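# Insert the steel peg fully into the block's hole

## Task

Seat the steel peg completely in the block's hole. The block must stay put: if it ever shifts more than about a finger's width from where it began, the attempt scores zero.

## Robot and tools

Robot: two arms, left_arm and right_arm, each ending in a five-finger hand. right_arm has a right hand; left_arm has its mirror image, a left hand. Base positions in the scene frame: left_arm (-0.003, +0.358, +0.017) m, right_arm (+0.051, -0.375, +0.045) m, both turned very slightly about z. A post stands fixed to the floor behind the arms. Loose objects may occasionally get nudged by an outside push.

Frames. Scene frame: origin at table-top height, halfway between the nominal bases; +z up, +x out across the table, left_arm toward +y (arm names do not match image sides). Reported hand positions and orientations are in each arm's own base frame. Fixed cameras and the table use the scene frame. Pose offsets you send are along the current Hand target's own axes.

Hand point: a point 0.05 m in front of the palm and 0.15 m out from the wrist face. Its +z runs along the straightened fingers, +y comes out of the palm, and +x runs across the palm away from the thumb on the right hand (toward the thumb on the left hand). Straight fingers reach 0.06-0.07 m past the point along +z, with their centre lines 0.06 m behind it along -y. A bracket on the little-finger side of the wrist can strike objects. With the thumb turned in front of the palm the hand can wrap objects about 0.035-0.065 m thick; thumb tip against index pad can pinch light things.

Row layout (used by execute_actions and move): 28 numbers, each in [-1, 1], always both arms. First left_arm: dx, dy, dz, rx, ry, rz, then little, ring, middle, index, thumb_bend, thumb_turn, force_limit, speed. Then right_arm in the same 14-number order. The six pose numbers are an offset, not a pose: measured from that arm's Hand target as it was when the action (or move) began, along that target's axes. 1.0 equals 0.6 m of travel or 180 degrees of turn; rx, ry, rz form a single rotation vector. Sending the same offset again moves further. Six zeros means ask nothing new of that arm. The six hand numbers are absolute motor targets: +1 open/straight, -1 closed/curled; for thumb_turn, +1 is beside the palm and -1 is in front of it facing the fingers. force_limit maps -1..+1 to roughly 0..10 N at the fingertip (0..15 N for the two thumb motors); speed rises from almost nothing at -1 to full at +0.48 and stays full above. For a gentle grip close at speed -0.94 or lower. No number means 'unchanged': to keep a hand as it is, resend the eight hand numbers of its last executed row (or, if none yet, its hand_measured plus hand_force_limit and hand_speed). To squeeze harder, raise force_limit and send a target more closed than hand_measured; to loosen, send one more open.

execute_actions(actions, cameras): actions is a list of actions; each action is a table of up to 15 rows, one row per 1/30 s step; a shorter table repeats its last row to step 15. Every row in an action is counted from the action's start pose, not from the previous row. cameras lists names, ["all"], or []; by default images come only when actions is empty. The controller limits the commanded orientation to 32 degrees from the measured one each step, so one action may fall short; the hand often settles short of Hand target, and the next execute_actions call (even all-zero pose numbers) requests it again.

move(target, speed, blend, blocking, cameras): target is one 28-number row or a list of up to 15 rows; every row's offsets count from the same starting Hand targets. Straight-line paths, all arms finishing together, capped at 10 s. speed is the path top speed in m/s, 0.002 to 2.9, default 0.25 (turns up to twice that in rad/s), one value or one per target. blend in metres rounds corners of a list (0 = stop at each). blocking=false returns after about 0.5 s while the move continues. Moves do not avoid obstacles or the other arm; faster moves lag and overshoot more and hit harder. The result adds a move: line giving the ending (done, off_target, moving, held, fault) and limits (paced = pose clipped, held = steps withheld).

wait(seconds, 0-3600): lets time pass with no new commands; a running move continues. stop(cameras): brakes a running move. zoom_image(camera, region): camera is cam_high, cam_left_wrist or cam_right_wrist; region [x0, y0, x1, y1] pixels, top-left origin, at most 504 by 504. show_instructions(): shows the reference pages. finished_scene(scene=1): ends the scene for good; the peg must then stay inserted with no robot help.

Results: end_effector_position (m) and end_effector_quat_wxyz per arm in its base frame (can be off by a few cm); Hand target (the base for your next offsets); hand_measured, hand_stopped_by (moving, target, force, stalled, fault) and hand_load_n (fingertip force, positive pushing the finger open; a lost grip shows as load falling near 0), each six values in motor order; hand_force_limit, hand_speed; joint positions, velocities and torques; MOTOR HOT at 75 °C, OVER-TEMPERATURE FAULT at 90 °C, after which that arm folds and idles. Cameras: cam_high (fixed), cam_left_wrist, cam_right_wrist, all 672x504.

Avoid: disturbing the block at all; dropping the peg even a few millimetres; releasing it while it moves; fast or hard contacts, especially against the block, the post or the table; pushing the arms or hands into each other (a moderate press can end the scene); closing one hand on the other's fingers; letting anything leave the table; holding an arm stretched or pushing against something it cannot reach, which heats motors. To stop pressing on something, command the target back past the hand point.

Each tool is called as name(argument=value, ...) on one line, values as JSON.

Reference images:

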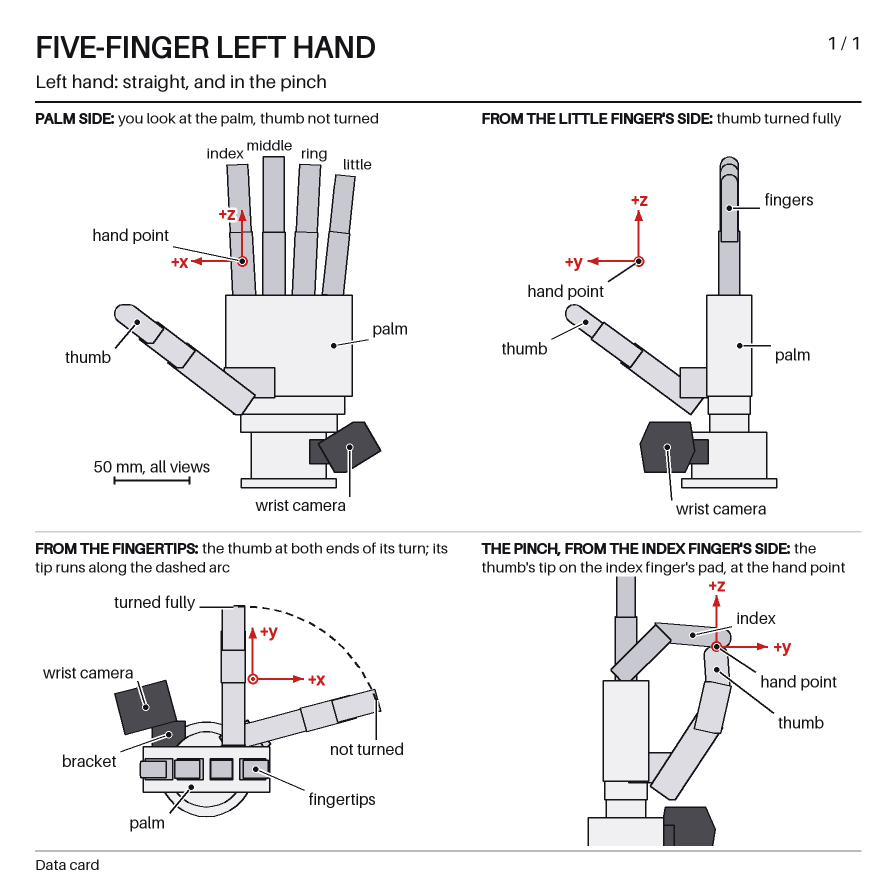

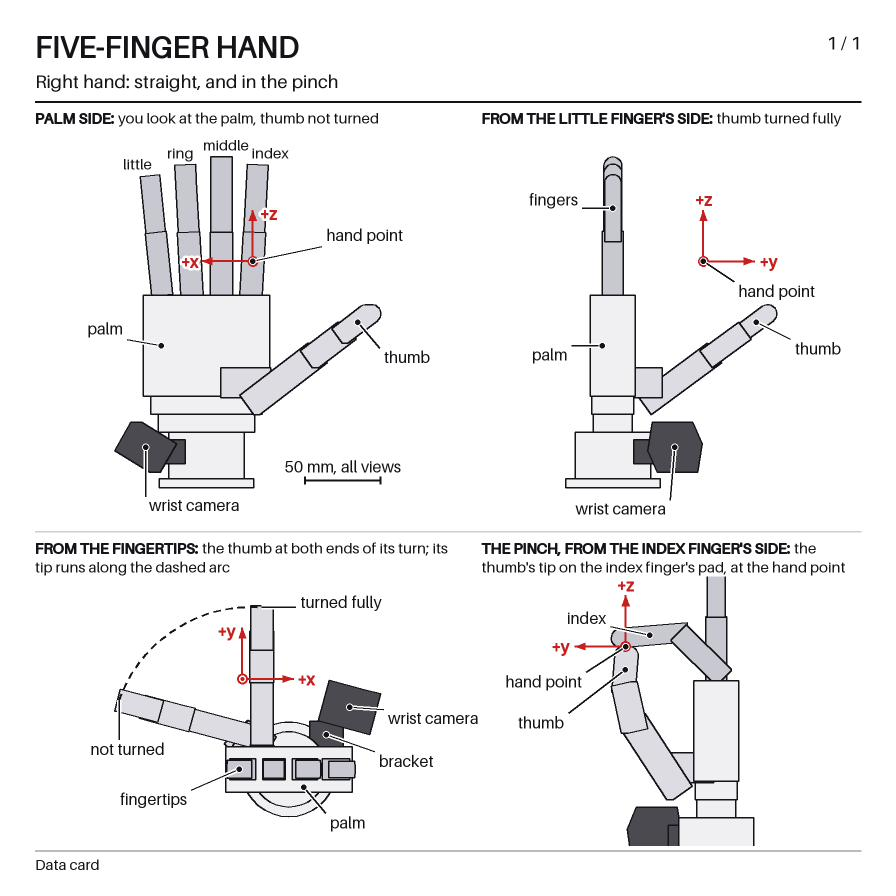

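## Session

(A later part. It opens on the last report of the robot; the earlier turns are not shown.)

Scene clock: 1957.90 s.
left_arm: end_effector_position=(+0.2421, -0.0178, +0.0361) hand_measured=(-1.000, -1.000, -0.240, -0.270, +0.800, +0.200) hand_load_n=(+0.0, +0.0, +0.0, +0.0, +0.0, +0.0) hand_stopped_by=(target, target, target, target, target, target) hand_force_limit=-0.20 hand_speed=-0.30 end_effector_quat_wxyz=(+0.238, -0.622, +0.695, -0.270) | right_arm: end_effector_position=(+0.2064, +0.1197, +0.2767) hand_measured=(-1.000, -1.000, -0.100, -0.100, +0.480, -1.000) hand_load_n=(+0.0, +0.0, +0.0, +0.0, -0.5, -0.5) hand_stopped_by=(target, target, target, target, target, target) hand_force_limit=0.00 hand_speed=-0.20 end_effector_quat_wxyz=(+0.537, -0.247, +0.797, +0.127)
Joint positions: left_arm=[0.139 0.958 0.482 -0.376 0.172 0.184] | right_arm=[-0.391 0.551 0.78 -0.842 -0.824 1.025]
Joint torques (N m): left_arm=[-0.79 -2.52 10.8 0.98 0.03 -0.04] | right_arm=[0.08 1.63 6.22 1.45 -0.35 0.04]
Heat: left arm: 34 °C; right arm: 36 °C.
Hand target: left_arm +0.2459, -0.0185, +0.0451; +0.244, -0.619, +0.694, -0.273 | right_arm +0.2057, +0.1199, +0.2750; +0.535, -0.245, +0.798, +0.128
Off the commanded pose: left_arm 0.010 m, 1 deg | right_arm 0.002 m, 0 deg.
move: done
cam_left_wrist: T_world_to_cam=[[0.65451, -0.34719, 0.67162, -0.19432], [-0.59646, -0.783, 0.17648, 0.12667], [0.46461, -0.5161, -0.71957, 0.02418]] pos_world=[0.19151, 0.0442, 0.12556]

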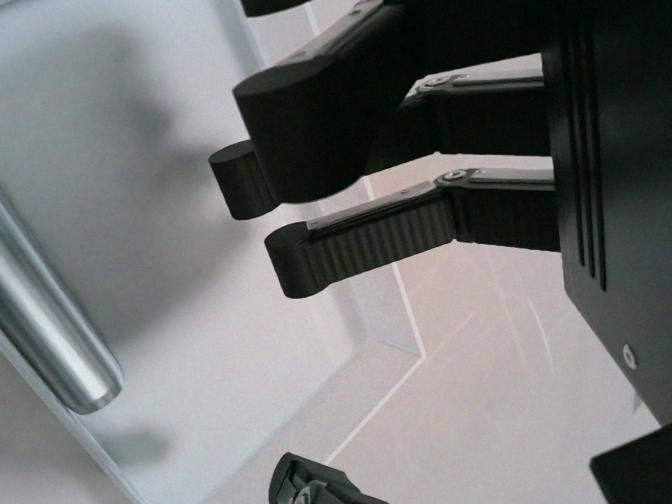

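move(target=[[0.0028, -0.0317, -0.0342, 0, 0, 0, -1, -1, -0.24, -0.27, 0.8, -1, -0.5, -0.3, 0, 0, 0, 0, 0, 0, -1, -1, -0.1, -0.1, 0.48, -1, 0, -0.2], [-0.0051, 0.0784, 0.0252, 0, 0, 0, -1, -1, -0.24, -0.27, 0.8, -1, -0.5, -0.3, 0, 0, 0, 0, 0, 0, -1, -1, -0.1, -0.1, 0.48, -1, 0, -0.2]], speed=[0.06, 0.05], cameras=["cam_left_wrist"])

Scene clock: 1981.00 s.
left_arm: end_effector_position=(+0.2322, -0.0139, +0.0155) hand_measured=(-1.000, -1.000, -0.240, -0.270, +0.800, -1.000) hand_load_n=(+0.0, +0.0, +0.0, +0.0, +0.0, +0.5) hand_stopped_by=(target, target, target, target, target, target) hand_force_limit=-0.50 hand_speed=-0.30 end_effector_quat_wxyz=(+0.254, -0.614, +0.691, -0.284) | right_arm: end_effector_position=(+0.2064, +0.1197, +0.2767) hand_measured=(-1.000, -1.000, -0.100, -0.100, +0.480, -1.000) hand_load_n=(+0.0, +0.0, +0.0, +0.0, +0.0, -0.5) hand_stopped_by=(target, target, target, target, target, target) hand_force_limit=0.00 hand_speed=-0.20 end_effector_quat_wxyz=(+0.537, -0.247, +0.797, +0.127)
Joint positions: left_arm=[0.182 0.885 0.35 -0.276 0.207 0.217] | right_arm=[-0.391 0.551 0.78 -0.842 -0.824 1.025]
Joint torques (N m): left_arm=[0.99 -1.14 5.14 1.21 0.08 0.12] | right_arm=[0.08 1.62 6.23 1.45 -0.35 0.05]
Heat: left arm: 35 °C; right arm: 36 °C.
Hand target: left_arm +0.2223, -0.0127, +0.0019; +0.244, -0.619, +0.694, -0.273 | right_arm +0.2057, +0.1199, +0.2750; +0.535, -0.245, +0.798, +0.128
Off the commanded pose: left_arm 0.017 m, 2 deg | right_arm 0.002 m, 0 deg.
move: off_target (left_arm)
cam_left_wrist: T_world_to_cam=[[0.62199, -0.35206, 0.69942, -0.1656], [-0.60718, -0.78086, 0.14692, 0.13056], [0.49442, -0.51606, -0.69945, 0.00881]] pos_world=[0.17792, 0.0482, 0.1028]

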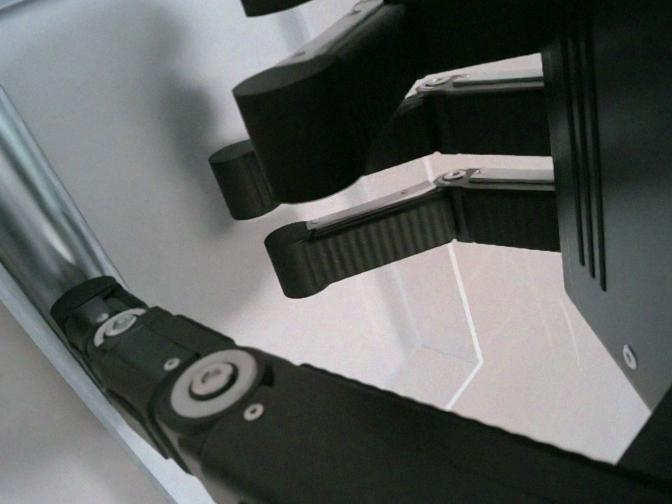

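move(target=[[0, 0, 0, 0, 0, 0, -1, -1, -0.24, -0.27, 0.8, 1, -0.2, -0.3, 0, 0, 0, 0, 0, 0, -1, -1, -0.1, -0.1, 0.48, -1, 0, -0.2], [0.0013, -0.0915, -0.1151, 0, 0, 0, -1, -1, -0.24, -0.27, 0.8, 1, -0.2, -0.3, 0, 0, 0, 0, 0, 0, -1, -1, -0.1, -0.1, 0.48, -1, 0, -0.2], [0.0268, 0.0135, -0.2816, -0.2387, -0.0136, -0.0344, -1, -1, 1, 1, 0.8, 1, -0.2, -0.3, 0, 0, 0, 0, 0, 0, -1, -1, -0.1, -0.1, 0.48, -1, 0, -0.2]], speed=[0.06, 0.1, 0.15], cameras=["cam_left_wrist", "cam_high"])

Scene clock: 2075.90 s.
left_arm: end_effector_position=(+0.0977, -0.0152, +0.1147) hand_measured=(-1.000, -1.000, +1.000, +1.000, +0.800, +1.000) hand_load_n=(+0.0, +0.0, +0.0, +0.0, +0.0, +0.0) hand_stopped_by=(target, target, target, target, target, target) hand_force_limit=-0.20 hand_speed=-0.30 end_effector_quat_wxyz=(+0.004, +0.708, -0.706, +0.001) | right_arm: end_effector_position=(+0.2064, +0.1197, +0.2767) hand_measured=(-1.000, -1.000, -0.100, -0.100, +0.480, -1.000) hand_load_n=(+0.0, +0.0, +0.0, +0.0, +0.0, -0.5) hand_stopped_by=(target, target, target, target, target, target) hand_force_limit=0.00 hand_speed=-0.20 end_effector_quat_wxyz=(+0.537, -0.247, +0.797, +0.127)
Joint positions: left_arm=[0.101 1.136 0.992 -1.431 0.006 0.098] | right_arm=[-0.391 0.551 0.78 -0.842 -0.824 1.025]
Joint torques (N m): left_arm=[-0.76 -1.5 9.47 0.06 -0.06 -0.07] | right_arm=[0.08 1.63 6.23 1.45 -0.35 0.04]
Heat: left arm: 33 °C; right arm: 36 °C.
Hand target: left_arm +0.1001, -0.0149, +0.1198; +0.000, +0.707, -0.707, +0.000 | right_arm +0.2057, +0.1199, +0.2750; +0.535, -0.245, +0.798, +0.128
Off the commanded pose: left_arm 0.006 m, 1 deg | right_arm 0.002 m, 0 deg.
move: done
cam_left_wrist: T_world_to_cam=[[0.96163, -0.27254, 0.03142, -0.10713], [-0.25455, -0.84366, 0.4727, -0.03949], [-0.10232, -0.46256, -0.88067, 0.22393]] pos_world=[0.11588, 0.04107, 0.21925]
Images, in order (width x height): cam_high 672x504, cam_left_wrist 672x504.

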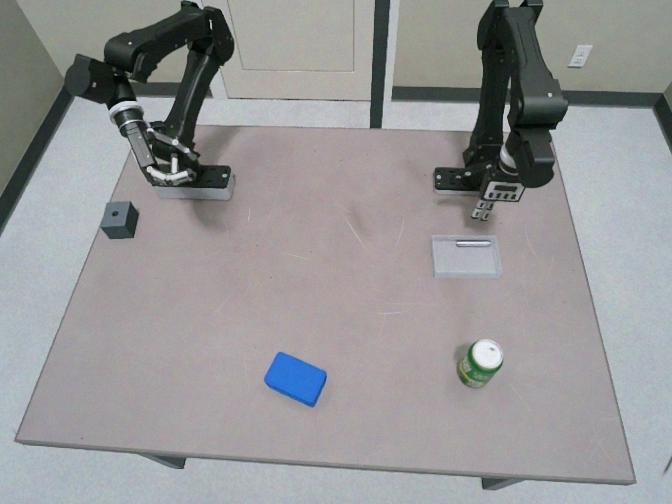

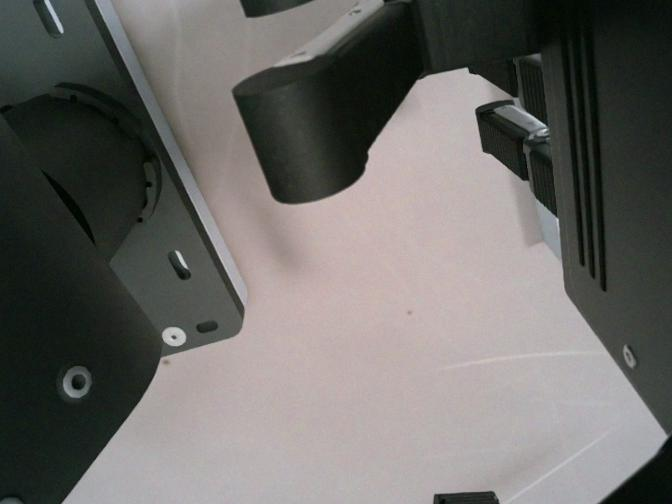

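zoom_image(camera="cam_high", region=[415, 200, 535, 290])

Scaled by 4.200 from the camera's image (finer frame: 960x720).

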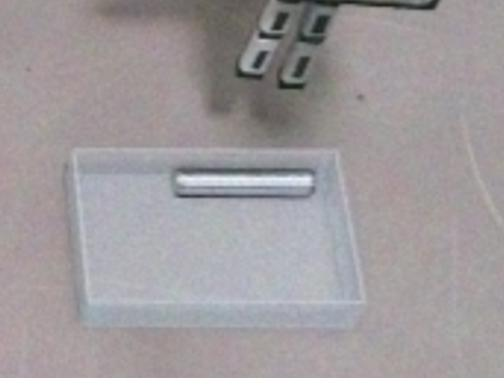

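move(target=[0.045, 0.0, 0.118, 0, 0, 0, -1, -1, 1, 1, 0.8, 1, -0.2, -0.3, 0, 0, 0, 0, 0, 0, -1, -1, -0.1, -0.1, 0.48, -1, 0, -0.2], speed=0.1, cameras=["cam_high"])

Scene clock: 2109.10 s.
left_arm: end_effector_position=(+0.1057, -0.0420, +0.0566) hand_measured=(-1.000, -1.000, +1.000, +1.000, +0.800, +1.000) hand_load_n=(+0.0, +0.0, +0.0, +0.0, +0.0, +0.0) hand_stopped_by=(target, target, target, target, target, target) hand_force_limit=-0.20 hand_speed=-0.30 end_effector_quat_wxyz=(-0.006, +0.708, -0.706, +0.010) | right_arm: end_effector_position=(+0.2064, +0.1197, +0.2767) hand_measured=(-1.000, -1.000, -0.100, -0.100, +0.480, -1.000) hand_load_n=(+0.0, +0.0, +0.0, +0.0, +0.0, +0.0) hand_stopped_by=(target, target, target, target, target, target) hand_force_limit=0.00 hand_speed=-0.20 end_effector_quat_wxyz=(+0.537, -0.247, +0.797, +0.127)
Joint positions: left_arm=[-0.067 1.141 0.77 -1.177 0.005 -0.069] | right_arm=[-0.391 0.551 0.78 -0.842 -0.824 1.025]
Joint torques (N m): left_arm=[-0.75 -1.54 4.63 0.35 -0.05 -0.07] | right_arm=[0.08 1.63 6.23 1.45 -0.35 0.05]
Heat: left arm: 35 °C; right arm: 36 °C.
Hand target: left_arm +0.1001, -0.0419, +0.0491; +0.000, +0.707, -0.707, +0.000 | right_arm +0.2057, +0.1199, +0.2750; +0.535, -0.245, +0.798, +0.128
Off the commanded pose: left_arm 0.009 m, 1 deg | right_arm 0.002 m, 0 deg.
move: done

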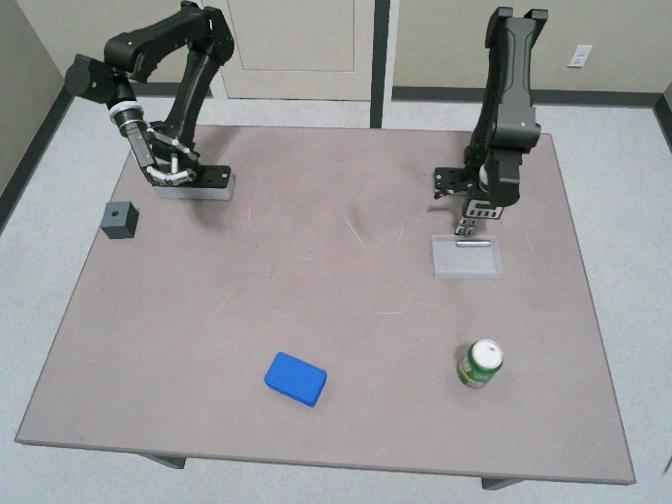

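move(target=[0, -0.0867, -0.0142, 0, 0, 0, -1, -1, 1, 1, 0.8, 1, -0.2, -0.3, 0, 0, 0, 0, 0, 0, -1, -1, -0.1, -0.1, 0.48, -1, 0, -0.2], speed=0.08, cameras=["cam_high"])

zoom_image(camera="cam_high", region=[415, 210, 535, 300])

Scene clock: 2123.03 s.
left_arm: end_effector_position=(+0.1387, -0.0438, +0.0568) hand_measured=(-1.000, -1.000, +1.000, +1.000, +0.800, +1.000) hand_load_n=(+0.0, +0.0, +0.0, +0.0, +0.0, +0.0) hand_stopped_by=(target, target, target, target, target, target) hand_force_limit=-0.20 hand_speed=-0.30 end_effector_quat_wxyz=(+0.013, +0.706, -0.708, -0.011) | right_arm: end_effector_position=(+0.2064, +0.1197, +0.2767) hand_measured=(-1.000, -1.000, -0.100, -0.100, +0.480, -1.000) hand_load_n=(+0.0, +0.0, +0.5, +0.0, +0.0, +0.0) hand_stopped_by=(target, target, target, target, target, target) hand_force_limit=0.00 hand_speed=-0.20 end_effector_quat_wxyz=(+0.537, -0.247, +0.797, +0.127)
Joint positions: left_arm=[-0.067 1.35 0.896 -1.151 0.004 -0.063] | right_arm=[-0.391 0.551 0.78 -0.842 -0.824 1.025]
Joint torques (N m): left_arm=[0.98 -3.07 9.11 0.34 -0.05 0.08] | right_arm=[0.08 1.63 6.23 1.45 -0.35 0.05]
Heat: left arm: 33 °C; right arm: 36 °C.
Hand target: left_arm +0.1521, -0.0419, +0.0576; +0.000, +0.707, -0.707, +0.000 | right_arm +0.2057, +0.1199, +0.2750; +0.535, -0.245, +0.798, +0.128
Off the commanded pose: left_arm 0.014 m, 2 deg | right_arm 0.002 m, 0 deg.
move: off_target (left_arm)

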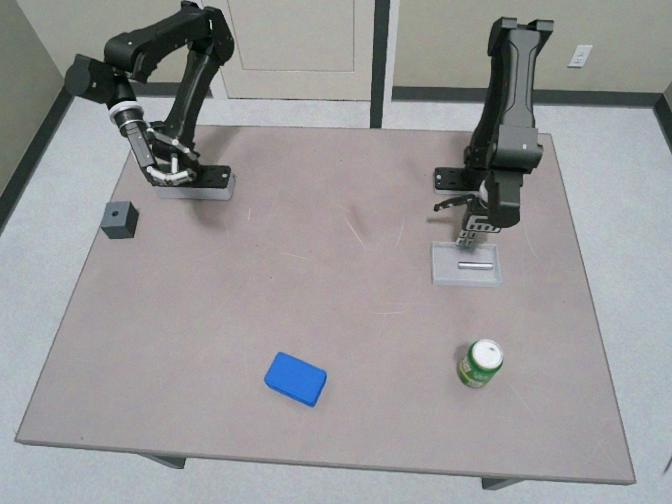

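Scaled by 4.200 from the camera's image (finer frame: 960x720).

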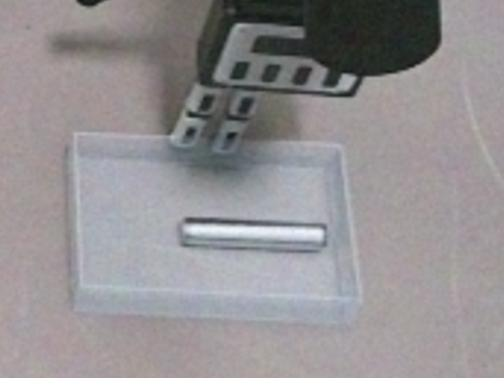

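move(target=[[0, 0.0117, -0.0873, 0, 0, 0, -1, -1, 1, 1, 0.8, 1, -0.2, -0.3, 0, 0, 0, 0, 0, 0, -1, -1, -0.1, -0.1, 0.48, -1, 0, -0.2], [-0.0372, -0.192, -0.0457, 0.2666, -0.0046, -0.0104, -1, -1, -0.2, -0.23, 0.76, -1, -0.2, -0.2, 0, 0, 0, 0, 0, 0, -1, -1, -0.1, -0.1, 0.48, -1, 0, -0.2]], speed=[0.06, 0.15], cameras=["cam_left_wrist", "cam_high"])

Scene clock: 2159.93 s.
left_arm: end_effector_position=(+0.2728, -0.0211, +0.0954) hand_measured=(-1.000, -1.000, -0.200, -0.230, +0.760, -1.000) hand_load_n=(+0.0, +0.0, +0.0, +0.0, -0.5, +0.0) hand_stopped_by=(target, target, target, target, target, target) hand_force_limit=-0.20 hand_speed=-0.20 end_effector_quat_wxyz=(-0.297, +0.654, -0.633, +0.287) | right_arm: end_effector_position=(+0.2064, +0.1197, +0.2767) hand_measured=(-1.000, -1.000, -0.100, -0.100, +0.480, -1.000) hand_load_n=(+0.0, +0.0, +0.0, +0.0, +0.0, +0.0) hand_stopped_by=(target, target, target, target, target, target) hand_force_limit=0.00 hand_speed=-0.20 end_effector_quat_wxyz=(+0.537, -0.247, +0.797, +0.127)
Joint positions: left_arm=[0.03 0.909 0.63 -0.44 -0.003 -0.002] | right_arm=[-0.391 0.551 0.78 -0.842 -0.824 1.025]
Joint torques (N m): left_arm=[0.98 -2.44 5.78 1.36 0.07 0.07] | right_arm=[0.08 1.62 6.23 1.45 -0.35 0.05]
Heat: left arm: 35 °C; right arm: 36 °C.
Hand target: left_arm +0.2673, -0.0197, +0.0850; -0.293, +0.657, -0.635, +0.282 | right_arm +0.2057, +0.1199, +0.2750; +0.535, -0.245, +0.798, +0.128
Off the commanded pose: left_arm 0.012 m, 1 deg | right_arm 0.002 m, 0 deg.
move: off_target (left_arm); target 2's new numbers were sent with left_arm's hand 0.011 m and 1 deg from that target
cam_left_wrist: T_world_to_cam=[[0.6161, -0.25552, 0.74507, -0.24997], [-0.49287, -0.86291, 0.11162, 0.10816], [0.61441, -0.43599, -0.65758, 0.00583]] pos_world=[0.20373, 0.032, 0.178]
Images, in order (width x height): cam_high 672x504, cam_left_wrist 672x504.

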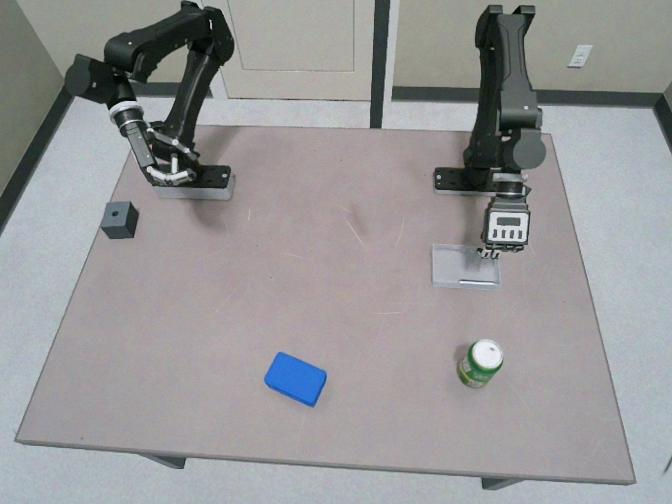

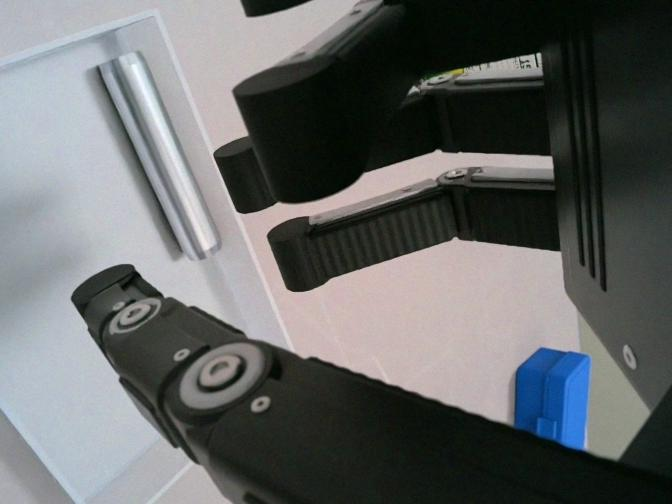

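move(target=[[0.0055, -0.0315, 0.1345, 0, 0, 0, -1, -1, -1, -1, 0.8, -1, -0.2, -0.2, 0, 0, 0, 0, 0, 0, -1, -1, -0.1, -0.1, 0.48, -1, 0, -0.2], [0.0072, 0.0228, 0.1788, 0, 0, 0, -1, -1, -1, -1, 0.8, -1, -0.2, -0.2, 0, 0, 0, 0, 0, 0, -1, -1, -0.1, -0.1, 0.48, -1, 0, -0.2]], speed=[0.1, 0.06], cameras=["cam_left_wrist"])

Scene clock: 2254.07 s.
left_arm: end_effector_position=(+0.3486, -0.0193, +0.0196) hand_measured=(-1.000, -1.000, -1.000, -1.000, +0.800, -1.000) hand_load_n=(+0.0, +0.0, +0.0, +0.0, +0.5, +0.0) hand_stopped_by=(target, target, target, target, target, target) hand_force_limit=-0.20 hand_speed=-0.20 end_effector_quat_wxyz=(-0.305, +0.652, -0.629, +0.295) | right_arm: end_effector_position=(+0.2064, +0.1197, +0.2767) hand_measured=(-1.000, -1.000, -0.100, -0.100, +0.480, -1.000) hand_load_n=(+0.0, +0.0, +0.0, +0.0, +0.0, +0.0) hand_stopped_by=(target, target, target, target, target, target) hand_force_limit=0.00 hand_speed=-0.20 end_effector_quat_wxyz=(+0.537, -0.247, +0.797, +0.127)
Joint positions: left_arm=[0.029 1.384 0.553 0.135 -0.004 -0.005] | right_arm=[-0.391 0.551 0.78 -0.842 -0.824 1.025]
Joint torques (N m): left_arm=[-0.73 -3.7 4.85 1.41 -0.09 -0.02] | right_arm=[0.08 1.63 6.23 1.45 -0.35 0.05]
Heat: left arm: 33 °C; right arm: 36 °C.
Hand target: left_arm +0.3380, -0.0215, +0.0031; -0.293, +0.657, -0.635, +0.282 | right_arm +0.2057, +0.1199, +0.2750; +0.535, -0.245, +0.798, +0.128
Off the commanded pose: left_arm 0.020 m, 2 deg | right_arm 0.002 m, 0 deg.
move: off_target (left_arm)
cam_left_wrist: T_world_to_cam=[[0.59901, -0.25344, 0.75958, -0.23408], [-0.49391, -0.86358, 0.10136, 0.15619], [0.63027, -0.43588, -0.64247, -0.09557]] pos_world=[0.27759, 0.0339, 0.10057]

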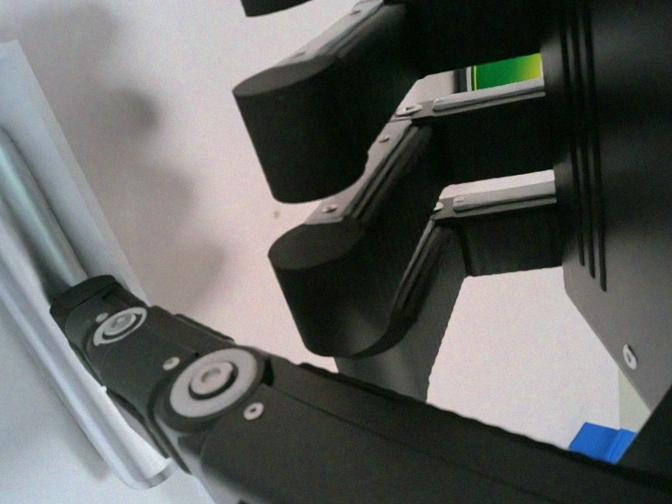

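move(target=[[-0.0016, 0.0349, -0.0313, 0, 0, 0, -1, -1, -1, -1, 0.8, -1, -0.2, -0.2, 0, 0, 0, 0, 0, 0, -1, -1, -0.1, -0.1, 0.48, -1, 0, -0.2], [-0.0016, 0.0349, -0.0313, 0, 0, 0, -1, -1, -1, -1, 0.8, 0.2, -0.2, -0.3, 0, 0, 0, 0, 0, 0, -1, -1, -0.1, -0.1, 0.48, -1, 0, -0.2], [-0.0016, -0.0183, -0.0793, 0, 0, 0, -1, -1, -1, -1, 0.8, 0.2, -0.2, -0.3, 0, 0, 0, 0, 0, 0, -1, -1, -0.1, -0.1, 0.48, -1, 0, -0.2]], speed=[0.03, 0.06, 0.06], cameras=["cam_left_wrist"])

Scene clock: 2268.27 s.
left_arm: end_effector_position=(+0.3055, -0.0195, +0.0340) hand_measured=(-1.000, -1.000, -1.000, -1.000, +0.800, +0.200) hand_load_n=(+0.0, +0.0, +0.0, +0.0, +0.0, +0.0) hand_stopped_by=(target, target, target, target, target, target) hand_force_limit=-0.20 hand_speed=-0.30 end_effector_quat_wxyz=(-0.289, +0.661, -0.635, +0.277) | right_arm: end_effector_position=(+0.2064, +0.1197, +0.2767) hand_measured=(-1.000, -1.000, -0.100, -0.100, +0.480, -1.000) hand_load_n=(+0.0, +0.0, +0.0, +0.5, +0.0, +0.0) hand_stopped_by=(target, target, target, target, target, target) hand_force_limit=0.00 hand_speed=-0.20 end_effector_quat_wxyz=(+0.537, -0.247, +0.797, +0.127)
Joint positions: left_arm=[0.029 1.174 0.519 -0.093 -0.009 -0.007] | right_arm=[-0.391 0.551 0.78 -0.842 -0.824 1.025]
Joint torques (N m): left_arm=[-0.54 -4.34 10.5 1.07 0 0.02] | right_arm=[0.08 1.63 6.23 1.45 -0.35 0.05]
Heat: left arm: 33 °C; right arm: 36 °C.
Hand target: left_arm +0.3099, -0.0215, +0.0430; -0.293, +0.657, -0.635, +0.282 | right_arm +0.2057, +0.1199, +0.2750; +0.535, -0.245, +0.798, +0.128
Off the commanded pose: left_arm 0.010 m, 1 deg | right_arm 0.002 m, 0 deg.
move: done; target 2's new numbers were sent with left_arm's hand 0.029 m and 4 deg from that target
cam_left_wrist: T_world_to_cam=[[0.63957, -0.25064, 0.72673, -0.23042], [-0.48311, -0.86639, 0.12636, 0.12904], [0.59796, -0.4319, -0.6752, -0.04829]] pos_world=[0.23859, 0.03319, 0.11854]

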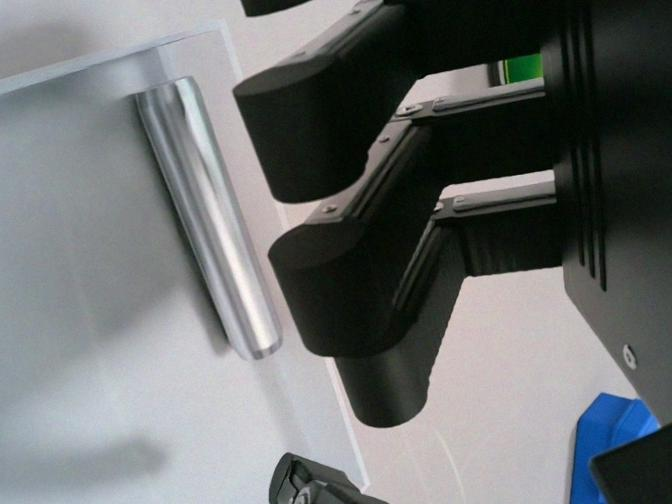

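move(target=[[0.0143, -0.0317, 0.0427, 0, 0, 0, -1, -1, -1, -1, 0.8, -1, -0.2, -0.2, 0, 0, 0, 0, 0, 0, -1, -1, -0.1, -0.1, 0.48, -1, 0, -0.2], [0.0158, 0.0213, 0.0858, 0, 0, 0, -1, -1, -1, -1, 0.8, -1, -0.2, -0.2, 0, 0, 0, 0, 0, 0, -1, -1, -0.1, -0.1, 0.48, -1, 0, -0.2]], speed=[0.08, 0.05], cameras=["cam_left_wrist"])

Scene clock: 2289.47 s.
left_arm: end_effector_position=(+0.3543, -0.0286, +0.0202) hand_measured=(-1.000, -1.000, -1.000, -1.000, +0.800, -1.000) hand_load_n=(+0.5, +0.0, +0.0, +0.0, +0.5, +0.0) hand_stopped_by=(target, target, target, target, target, target) hand_force_limit=-0.20 hand_speed=-0.20 end_effector_quat_wxyz=(-0.309, +0.650, -0.626, +0.302) | right_arm: end_effector_position=(+0.2064, +0.1197, +0.2767) hand_measured=(-1.000, -1.000, -0.100, -0.100, +0.480, -1.000) hand_load_n=(+0.0, +0.0, +0.0, +0.0, +0.0, -0.5) hand_stopped_by=(target, target, target, target, target, target) hand_force_limit=0.00 hand_speed=-0.20 end_effector_quat_wxyz=(+0.537, -0.247, +0.797, +0.127)
Joint positions: left_arm=[-0.008 1.399 0.553 0.167 -0.03 -0.031] | right_arm=[-0.391 0.551 0.78 -0.842 -0.824 1.025]
Joint torques (N m): left_arm=[-0.68 -3.43 4.53 1.29 -0.11 0] | right_arm=[0.09 1.63 6.23 1.45 -0.35 0.04]
Heat: left arm: 35 °C; right arm: 36 °C.
Hand target: left_arm +0.3399, -0.0300, -0.0009; -0.293, +0.657, -0.635, +0.282 | right_arm +0.2057, +0.1199, +0.2750; +0.535, -0.245, +0.798, +0.128
Off the commanded pose: left_arm 0.026 m, 3 deg | right_arm 0.002 m, 0 deg.
move: off_target (left_arm)
cam_left_wrist: T_world_to_cam=[[0.58576, -0.2509, 0.77068, -0.2357], [-0.49574, -0.86318, 0.09577, 0.15173], [0.6412, -0.43815, -0.62999, -0.10711]] pos_world=[0.28196, 0.02491, 0.09964]

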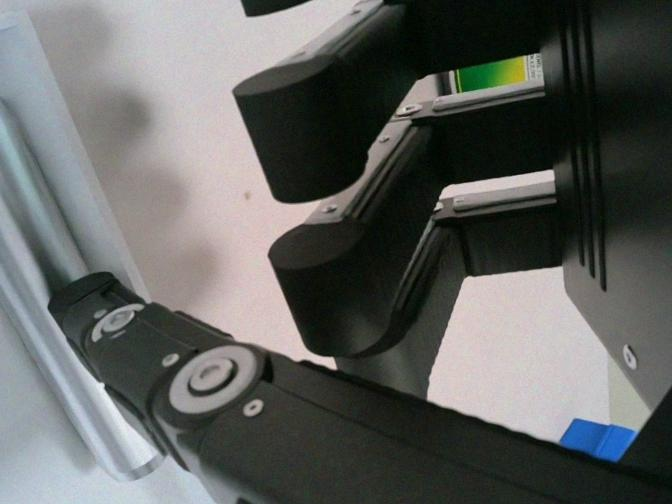

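move(target=[[-0.0017, 0.0359, -0.0349, 0, 0, 0, -1, -1, -1, -1, 0.8, -1, -0.2, -0.2, 0, 0, 0, 0, 0, 0, -1, -1, -0.1, -0.1, 0.48, -1, 0, -0.2]], speed=0.03, cameras=["cam_left_wrist"])

Scene clock: 2302.50 s.
left_arm: end_effector_position=(+0.3249, -0.0279, +0.0098) hand_measured=(-1.000, -1.000, -1.000, -1.000, +0.800, -1.000) hand_load_n=(+0.0, +0.0, +0.0, +0.0, +0.0, +0.0) hand_stopped_by=(target, target, target, target, target, target) hand_force_limit=-0.20 hand_speed=-0.20 end_effector_quat_wxyz=(-0.305, +0.653, -0.626, +0.297) | right_arm: end_effector_position=(+0.2064, +0.1197, +0.2767) hand_measured=(-1.000, -1.000, -0.100, -0.100, +0.480, -1.000) hand_load_n=(+0.0, +0.0, +0.0, +0.0, +0.0, -0.5) hand_stopped_by=(target, target, target, target, target, target) hand_force_limit=0.00 hand_speed=-0.20 end_effector_quat_wxyz=(+0.537, -0.247, +0.797, +0.127)
Joint positions: left_arm=[-0.008 1.302 0.444 0.167 -0.033 -0.035] | right_arm=[-0.391 0.551 0.78 -0.842 -0.824 1.025]
Joint torques (N m): left_arm=[-0.88 -4.75 4.94 1.13 -0.1 0.01] | right_arm=[0.08 1.62 6.23 1.45 -0.35 0.04]
Heat: left arm: 34 °C; right arm: 36 °C.
Hand target: left_arm +0.3099, -0.0300, -0.0030; -0.293, +0.657, -0.635, +0.282 | right_arm +0.2057, +0.1199, +0.2750; +0.535, -0.245, +0.798, +0.128
Off the commanded pose: left_arm 0.020 m, 2 deg | right_arm 0.002 m, 0 deg.
move: off_target (left_arm)
cam_left_wrist: T_world_to_cam=[[0.59689, -0.24739, 0.76323, -0.21376], [-0.4901, -0.86559, 0.10272, 0.13669], [0.63523, -0.43538, -0.63791, -0.09241]] pos_world=[0.25328, 0.0252, 0.09016]

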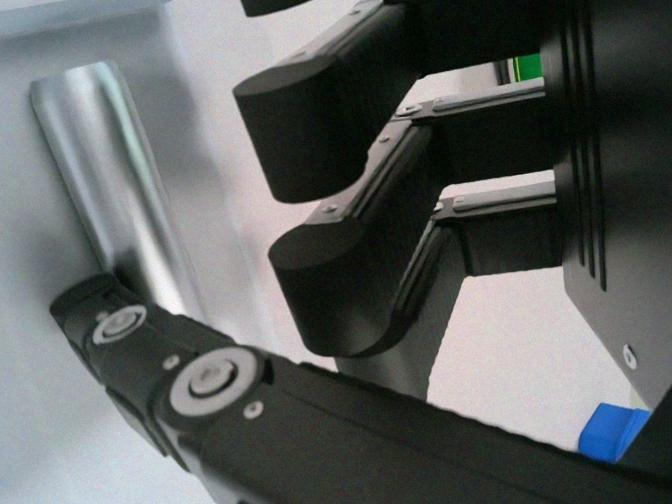

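move(target=[[0, 0, 0, 0, 0, 0, -1, -1, -1, -1, 0.8, 0.2, -0.2, -0.3, 0, 0, 0, 0, 0, 0, -1, -1, -0.1, -0.1, 0.48, -1, 0, -0.2], [0, -0.0532, -0.0479, 0, 0, 0, -1, -1, -1, -1, 0.8, 0.2, -0.2, -0.3, 0, 0, 0, 0, 0, 0, -1, -1, -0.1, -0.1, 0.48, -1, 0, -0.2]], speed=[0.06, 0.06], cameras=["cam_left_wrist"])

Scene clock: 2318.73 s.
left_arm: end_effector_position=(+0.3056, -0.0277, +0.0312) hand_measured=(-1.000, -1.000, -1.000, -1.000, +0.800, +0.200) hand_load_n=(+0.0, +0.0, +0.0, +0.0, +0.0, +0.0) hand_stopped_by=(target, target, target, target, target, target) hand_force_limit=-0.20 hand_speed=-0.30 end_effector_quat_wxyz=(-0.288, +0.661, -0.634, +0.278) | right_arm: end_effector_position=(+0.2064, +0.1197, +0.2767) hand_measured=(-1.000, -1.000, -0.100, -0.100, +0.480, -1.000) hand_load_n=(+0.0, +0.0, +0.0, +0.0, +0.0, +0.0) hand_stopped_by=(target, target, target, target, target, target) hand_force_limit=0.00 hand_speed=-0.20 end_effector_quat_wxyz=(+0.537, -0.247, +0.797, +0.127)
Joint positions: left_arm=[-0.008 1.18 0.51 -0.078 -0.033 -0.035] | right_arm=[-0.391 0.551 0.78 -0.842 -0.824 1.025]
Joint torques (N m): left_arm=[-0.99 -4.36 10.44 1.08 -0.09 0] | right_arm=[0.08 1.62 6.23 1.45 -0.35 0.05]
Heat: left arm: 33 °C; right arm: 36 °C.
Hand target: left_arm +0.3100, -0.0300, +0.0400; -0.293, +0.657, -0.635, +0.282 | right_arm +0.2057, +0.1199, +0.2750; +0.535, -0.245, +0.798, +0.128
Off the commanded pose: left_arm 0.010 m, 1 deg | right_arm 0.002 m, 0 deg.
move: done
cam_left_wrist: T_world_to_cam=[[0.6393, -0.24774, 0.72796, -0.23035], [-0.48323, -0.86583, 0.12971, 0.1223], [0.59815, -0.43469, -0.67324, -0.05388]] pos_world=[0.23859, 0.0254, 0.11554]

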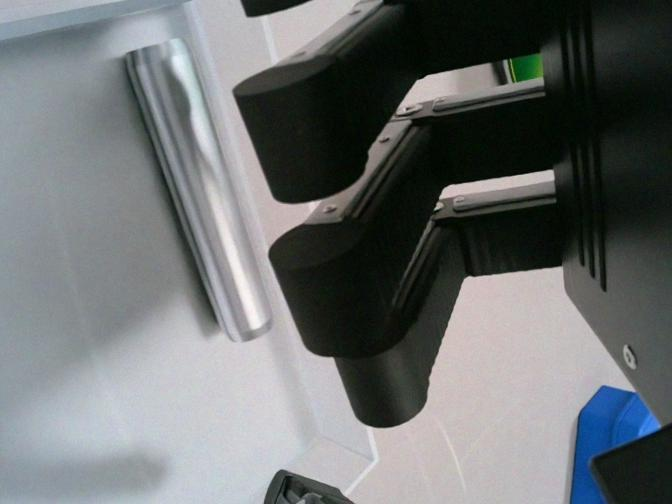

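move(target=[[0.0011, -0.0343, 0.0431, 0, 0, 0, -1, -1, -1, -1, 0.8, -1, -0.2, 0, 0, 0, 0, 0, 0, 0, -1, -1, -0.1, -0.1, 0.48, -1, 0, -0.2], [0.0011, 0.0152, 0.0877, 0, 0, 0, -1, -1, -1, -1, 0.8, -1, -0.2, 0, 0, 0, 0, 0, 0, 0, -1, -1, -0.1, -0.1, 0.48, -1, 0, -0.2], [-0.0007, 0.0499, 0.0517, 0, 0, 0, -1, -1, -1, -1, 0.8, -1, -0.2, 0, 0, 0, 0, 0, 0, 0, -1, -1, -0.1, -0.1, 0.48, -1, 0, -0.2], [-0.0007, 0.0363, 0.0394, 0, 0, 0, -1, -1, -1, -1, 0.8, 0.2, -0.2, -0.3, 0, 0, 0, 0, 0, 0, -1, -1, -0.1, -0.1, 0.48, -1, 0, -0.2], [-0.0007, -0.0034, 0.0037, 0, 0, 0, -1, -1, -1, -1, 0.8, 0.2, -0.2, -0.3, 0, 0, 0, 0, 0, 0, -1, -1, -0.1, -0.1, 0.48, -1, 0, -0.2]], speed=[0.08, 0.06, 0.03, 0.03, 0.06], cameras=["cam_left_wrist"])

Scene clock: 2357.67 s.
left_arm: end_effector_position=(+0.3086, -0.0283, +0.0314) hand_measured=(-1.000, -1.000, -1.000, -1.000, +0.800, +0.200) hand_load_n=(+0.0, +0.5, +0.0, +0.0, +0.0, +0.0) hand_stopped_by=(target, target, target, target, target, target) hand_force_limit=-0.20 hand_speed=-0.30 end_effector_quat_wxyz=(-0.287, +0.662, -0.634, +0.279) | right_arm: end_effector_position=(+0.2064, +0.1197, +0.2767) hand_measured=(-1.000, -1.000, -0.100, -0.100, +0.480, -1.000) hand_load_n=(+0.0, +0.0, +0.5, +0.0, +0.0, +0.0) hand_stopped_by=(target, target, target, target, target, target) hand_force_limit=0.00 hand_speed=-0.20 end_effector_quat_wxyz=(+0.537, -0.247, +0.797, +0.127)
Joint positions: left_arm=[-0.008 1.195 0.519 -0.072 -0.032 -0.037] | right_arm=[-0.391 0.551 0.78 -0.842 -0.824 1.025]
Joint torques (N m): left_arm=[-0.68 -4.45 10.43 1.08 -0.08 0.05] | right_arm=[0.08 1.63 6.23 1.45 -0.35 0.04]
Heat: left arm: 35 °C; right arm: 36 °C.
Hand target: left_arm +0.3130, -0.0295, +0.0401; -0.293, +0.657, -0.635, +0.282 | right_arm +0.2057, +0.1199, +0.2750; +0.535, -0.245, +0.798, +0.128
Off the commanded pose: left_arm 0.010 m, 1 deg | right_arm 0.002 m, 0 deg.
move: done
cam_left_wrist: T_world_to_cam=[[0.63895, -0.24563, 0.72898, -0.23245], [-0.48346, -0.86533, 0.13217, 0.12316], [0.59834, -0.43688, -0.67166, -0.05602]] pos_world=[0.24159, 0.025, 0.11554]

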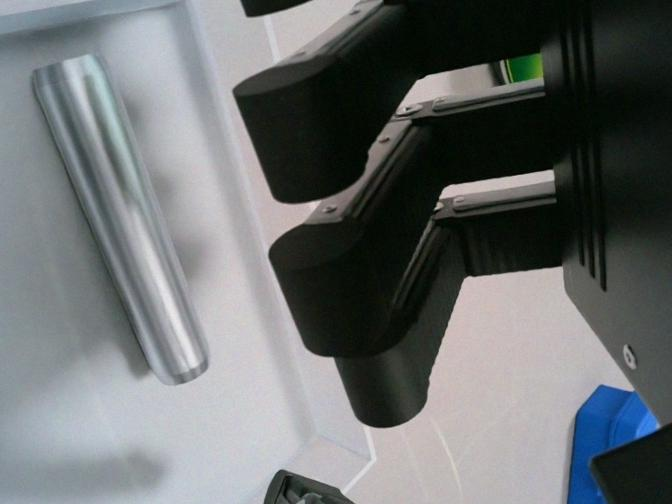

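move(target=[[-0.016, 0.0135, -0.0275, 0.05, -0.0065, -0.0052, -1, -1, -0.12, -0.15, 0.62, -1, -0.2, 0, 0, 0, 0, 0, 0, 0, -1, -1, -0.1, -0.1, 0.48, -1, 0, -0.2], [-0.0157, 0.0847, 0.0207, 0.05, -0.0065, -0.0052, -1, -1, -0.12, -0.15, 0.62, -1, -0.2, 0, 0, 0, 0, 0, 0, 0, -1, -1, -0.1, -0.1, 0.48, -1, 0, -0.2]], speed=[0.06, 0.05], cameras=["cam_left_wrist"])

Scene clock: 2394.67 s.
left_arm: end_effector_position=(+0.2979, -0.0246, +0.0081) hand_measured=(-1.000, -1.000, -0.120, -0.150, +0.620, -1.000) hand_load_n=(+0.0, +0.0, +0.0, +0.0, +0.0, +0.0) hand_stopped_by=(target, target, target, target, target, target) hand_force_limit=-0.20 hand_speed=0.00 end_effector_quat_wxyz=(-0.353, +0.633, -0.599, +0.341) | right_arm: end_effector_position=(+0.2064, +0.1197, +0.2767) hand_measured=(-1.000, -1.000, -0.100, -0.100, +0.480, -1.000) hand_load_n=(+0.0, +0.0, +0.0, +0.0, +0.0, -0.5) hand_stopped_by=(target, target, target, target, target, target) hand_force_limit=0.00 hand_speed=-0.20 end_effector_quat_wxyz=(+0.537, -0.247, +0.797, +0.127)
Joint positions: left_arm=[-0.001 1.098 0.194 0.358 -0.04 -0.035] | right_arm=[-0.391 0.551 0.78 -0.842 -0.824 1.025]
Joint torques (N m): left_arm=[0.75 -1.42 4.75 1.51 -0.09 0.08] | right_arm=[0.08 1.63 6.23 1.45 -0.35 0.05]
Heat: left arm: 35 °C; right arm: 36 °C.
Hand target: left_arm +0.2879, -0.0209, -0.0059; -0.347, +0.640, -0.602, +0.327 | right_arm +0.2057, +0.1199, +0.2750; +0.535, -0.245, +0.798, +0.128
Off the commanded pose: left_arm 0.018 m, 2 deg | right_arm 0.002 m, 0 deg.
move: off_target (left_arm)
cam_left_wrist: T_world_to_cam=[[0.4822, -0.24376, 0.84146, -0.16193], [-0.48982, -0.87137, 0.02827, 0.12685], [0.72633, -0.42579, -0.53957, -0.10258]] pos_world=[0.21472, 0.02738, 0.07732]

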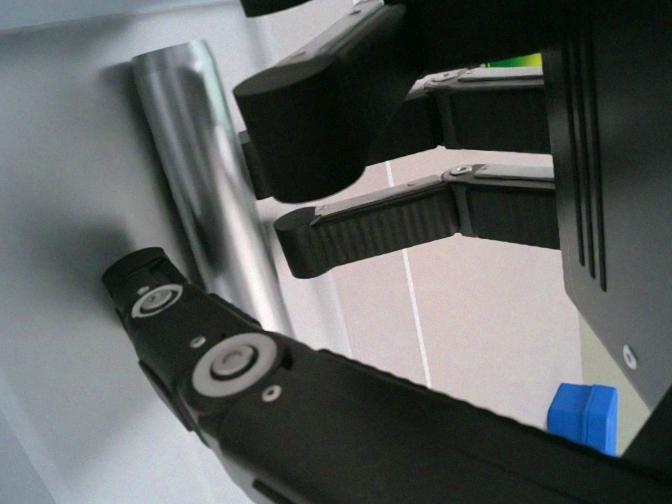

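move(target=[[0, 0.0042, 0.0027, 0, 0, 0, -1, -1, -0.12, -0.15, 0.62, -1, -0.2, 0, 0, 0, 0, 0, 0, 0, -1, -1, -0.1, -0.1, 0.48, -1, 0, -0.2], [0, 0.0042, 0.0027, 0, 0, 0, -1, -1, -0.12, -0.15, 0.1, -1, -0.2, -0.88, 0, 0, 0, 0, 0, 0, -1, -1, -0.1, -0.1, 0.48, -1, 0, -0.2]], speed=[0.04, 0.04], cameras=["cam_left_wrist"])

Scene clock: 2409.83 s.
left_arm: end_effector_position=(+0.2992, -0.0245, +0.0058) hand_measured=(-1.000, -1.000, -0.120, -0.150, +0.368, -1.000) hand_load_n=(+0.0, +0.0, +4.0, +2.0, +6.5, +1.0) hand_stopped_by=(target, target, target, target, force, target) hand_force_limit=-0.20 hand_speed=-0.88 end_effector_quat_wxyz=(-0.355, +0.632, -0.598, +0.343) | right_arm: end_effector_position=(+0.2064, +0.1197, +0.2767) hand_measured=(-1.000, -1.000, -0.100, -0.100, +0.480, -1.000) hand_load_n=(+0.0, +0.0, +0.5, +0.0, +0.0, +0.0) hand_stopped_by=(target, target, target, target, target, target) hand_force_limit=0.00 hand_speed=-0.20 end_effector_quat_wxyz=(+0.537, -0.247, +0.797, +0.127)
Joint positions: left_arm=[-0.001 1.118 0.185 0.393 -0.04 -0.034] | right_arm=[-0.391 0.551 0.78 -0.842 -0.824 1.025]
Joint torques (N m): left_arm=[0.77 -1.5 4.72 1.44 -0.09 0.07] | right_arm=[0.09 1.63 6.23 1.45 -0.35 0.05]
Heat: left arm: 34 °C; right arm: 36 °C.
Hand target: left_arm +0.2879, -0.0209, -0.0089; -0.347, +0.640, -0.603, +0.327 | right_arm +0.2057, +0.1199, +0.2750; +0.535, -0.245, +0.798, +0.128
Off the commanded pose: left_arm 0.019 m, 2 deg | right_arm 0.002 m, 0 deg.
move: off_target (left_arm); target 2's new numbers were sent with left_arm's hand 0.021 m and 2 deg from that target
cam_left_wrist: T_world_to_cam=[[0.47739, -0.24411, 0.8441, -0.15925], [-0.48982, -0.87147, 0.025, 0.12774], [0.7295, -0.42539, -0.5356, -0.10572]] pos_world=[0.21571, 0.02747, 0.07461]

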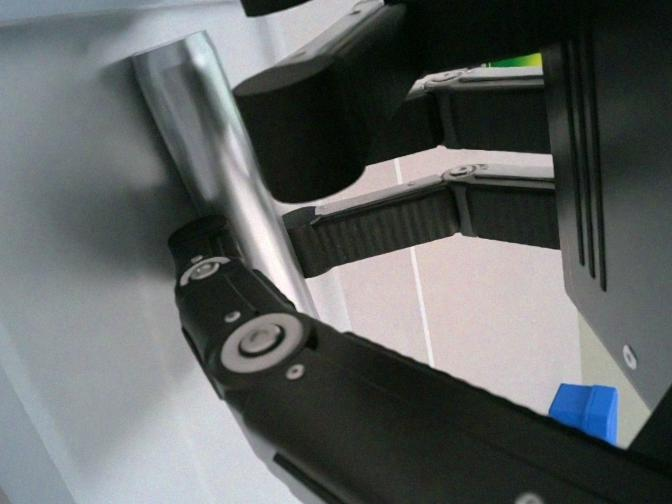

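move(target=[0.0, -0.0908, -0.0526, 0, 0, 0, -1, -1, -0.12, -0.15, 0.1, -1, -0.2, -0.88, 0, 0, 0, 0, 0, 0, -1, -1, -0.1, -0.1, 0.48, -1, 0, -0.2], speed=0.06, cameras=["cam_left_wrist", "cam_high"])

Scene clock: 2417.13 s.
left_arm: end_effector_position=(+0.2795, -0.0243, +0.0351) hand_measured=(-1.000, -1.000, -0.120, -0.150, +0.368, -1.000) hand_load_n=(+0.0, +0.0, +4.5, +2.0, +6.5, +0.5) hand_stopped_by=(target, target, target, target, force, target) hand_force_limit=-0.20 hand_speed=-0.88 end_effector_quat_wxyz=(-0.328, +0.646, -0.613, +0.314) | right_arm: end_effector_position=(+0.2064, +0.1197, +0.2767) hand_measured=(-1.000, -1.000, -0.100, -0.100, +0.480, -1.000) hand_load_n=(+0.0, +0.0, +0.0, +0.0, +0.0, +0.0) hand_stopped_by=(target, target, target, target, target, target) hand_force_limit=0.00 hand_speed=-0.20 end_effector_quat_wxyz=(+0.537, -0.247, +0.797, +0.127)
Joint positions: left_arm=[-0.001 0.919 0.326 -0.036 -0.04 -0.033] | right_arm=[-0.391 0.551 0.78 -0.842 -0.824 1.025]
Joint torques (N m): left_arm=[0.87 -3 11.67 1.34 -0.08 0.06] | right_arm=[0.08 1.63 6.23 1.45 -0.35 0.05]
Heat: left arm: 34 °C; right arm: 36 °C.
Hand target: left_arm +0.2911, -0.0207, +0.0539; -0.347, +0.640, -0.603, +0.327 | right_arm +0.2057, +0.1199, +0.2750; +0.535, -0.245, +0.798, +0.128
Off the commanded pose: left_arm 0.022 m, 3 deg | right_arm 0.002 m, 0 deg.
move: off_target (left_arm)
cam_left_wrist: T_world_to_cam=[[0.55038, -0.2457, 0.79794, -0.19322], [-0.48614, -0.87131, 0.06702, 0.11496], [0.67878, -0.4248, -0.599, -0.05912]] pos_world=[0.20236, 0.02757, 0.11106]
Images, in order (width x height): cam_high 672x504, cam_left_wrist 672x504.

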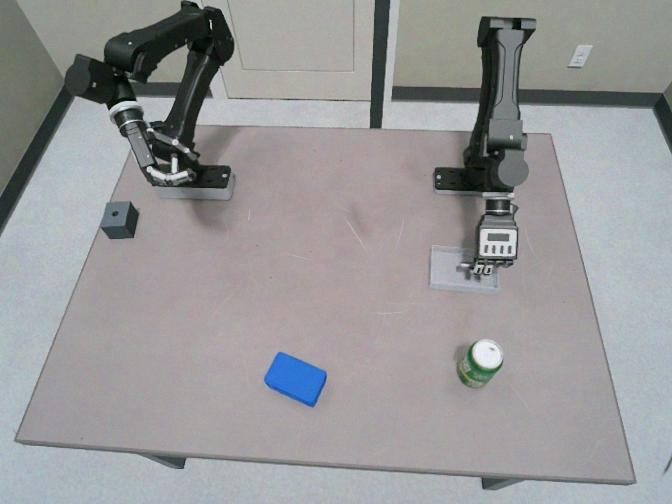

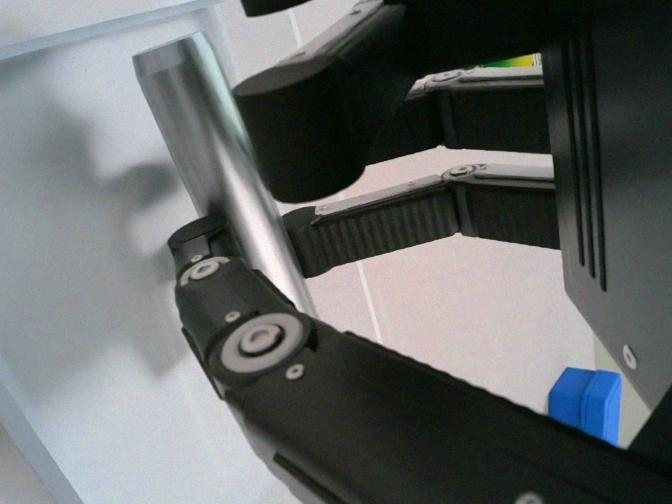

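move(target=[[0.0, -0.1064, -0.0691, 0, 0, 0, -1, -1, -0.12, -0.15, 0.1, -1, -0.2, -0.88, 0, 0, 0, 0, 0, 0, -1, -1, -0.1, -0.1, 0.48, -1, 0, -0.2], [0.269, -0.2306, -0.092, -0.0078, 0.2649, -0.1256, -1, -1, -0.12, -0.15, 0.1, -1, -0.2, -0.88, 0, 0, 0, 0, 0, 0, -1, -1, -0.1, -0.1, 0.48, -1, 0, -0.2], [0.5638, -0.2734, -0.0675, -0.2617, 0.4639, -0.2339, -1, -1, -0.12, -0.15, 0.1, -1, -0.2, -0.88, 0, 0, 0, 0, 0, 0, -1, -1, -0.1, -0.1, 0.48, -1, 0, -0.2]], speed=0.15, blend=[0.02, 0.04, 0], cameras=["all"])

Scene clock: 2499.03 s.
left_arm: end_effector_position=(+0.3651, -0.3511, +0.2158) hand_measured=(-1.000, -1.000, -0.120, -0.150, +0.368, -1.000) hand_load_n=(+0.0, +0.5, +4.5, +2.0, +6.0, +0.5) hand_stopped_by=(target, target, target, target, force, target) hand_force_limit=-0.20 hand_speed=-0.88 end_effector_quat_wxyz=(+0.494, +0.505, -0.499, +0.501) | right_arm: end_effector_position=(+0.2064, +0.1197, +0.2767) hand_measured=(-1.000, -1.000, -0.100, -0.100, +0.480, -1.000) hand_load_n=(+0.0, +0.0, +0.0, +0.0, +0.0, -0.5) hand_stopped_by=(target, target, target, target, target, target) hand_force_limit=0.00 hand_speed=-0.20 end_effector_quat_wxyz=(+0.537, -0.247, +0.797, +0.127)
Joint positions: left_arm=[-0.355 2.181 1.321 0.835 1.202 -1.548] | right_arm=[-0.391 0.551 0.78 -0.842 -0.824 1.025]
Joint torques (N m): left_arm=[-0.54 -10.41 9.65 1.29 0.1 -0.24] | right_arm=[0.08 1.63 6.23 1.45 -0.35 0.05]
Heat: left arm: 37 °C; right arm: 36 °C.
Hand target: left_arm +0.3667, -0.3551, +0.2134; +0.500, +0.500, -0.500, +0.500 | right_arm +0.2057, +0.1199, +0.2750; +0.535, -0.245, +0.798, +0.128
Off the commanded pose: left_arm 0.005 m, 1 deg | right_arm 0.002 m, 0 deg.
move: done
cam_left_wrist: T_world_to_cam=[[0.96012, 0.04362, 0.27618, -0.40035], [-0.26515, 0.45558, 0.84979, 0.07603], [-0.08876, -0.88913, 0.44897, -0.25684]] pos_world=[0.38174, -0.24554, 0.16127]

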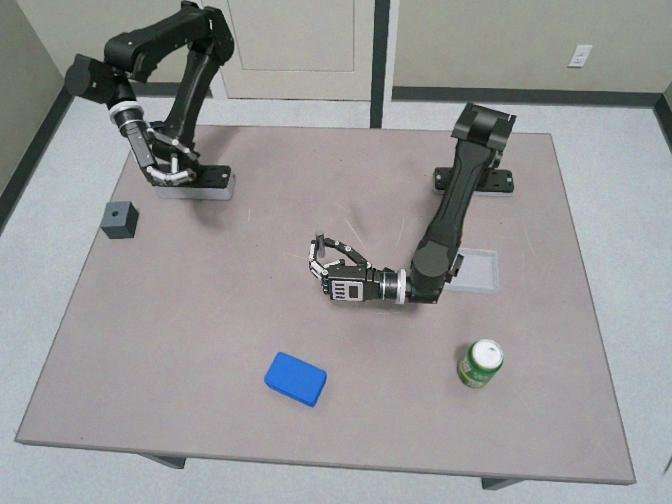

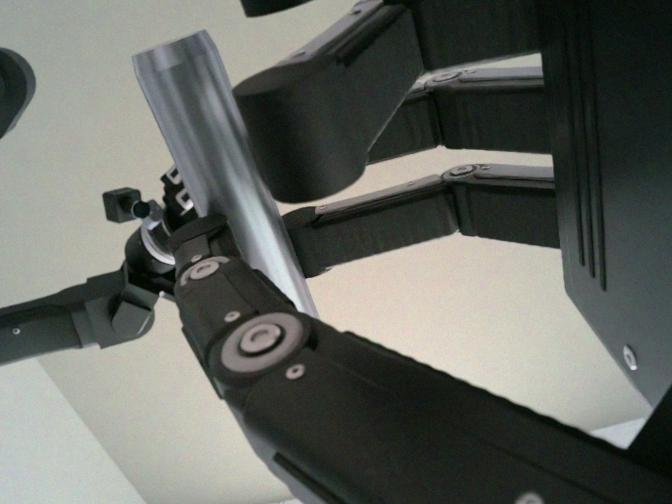

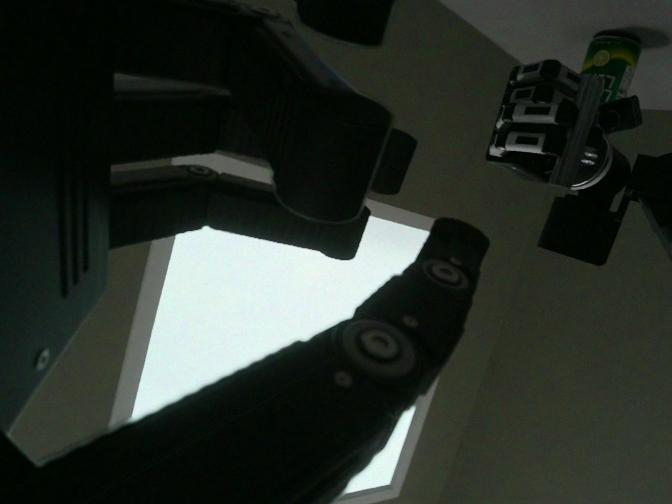

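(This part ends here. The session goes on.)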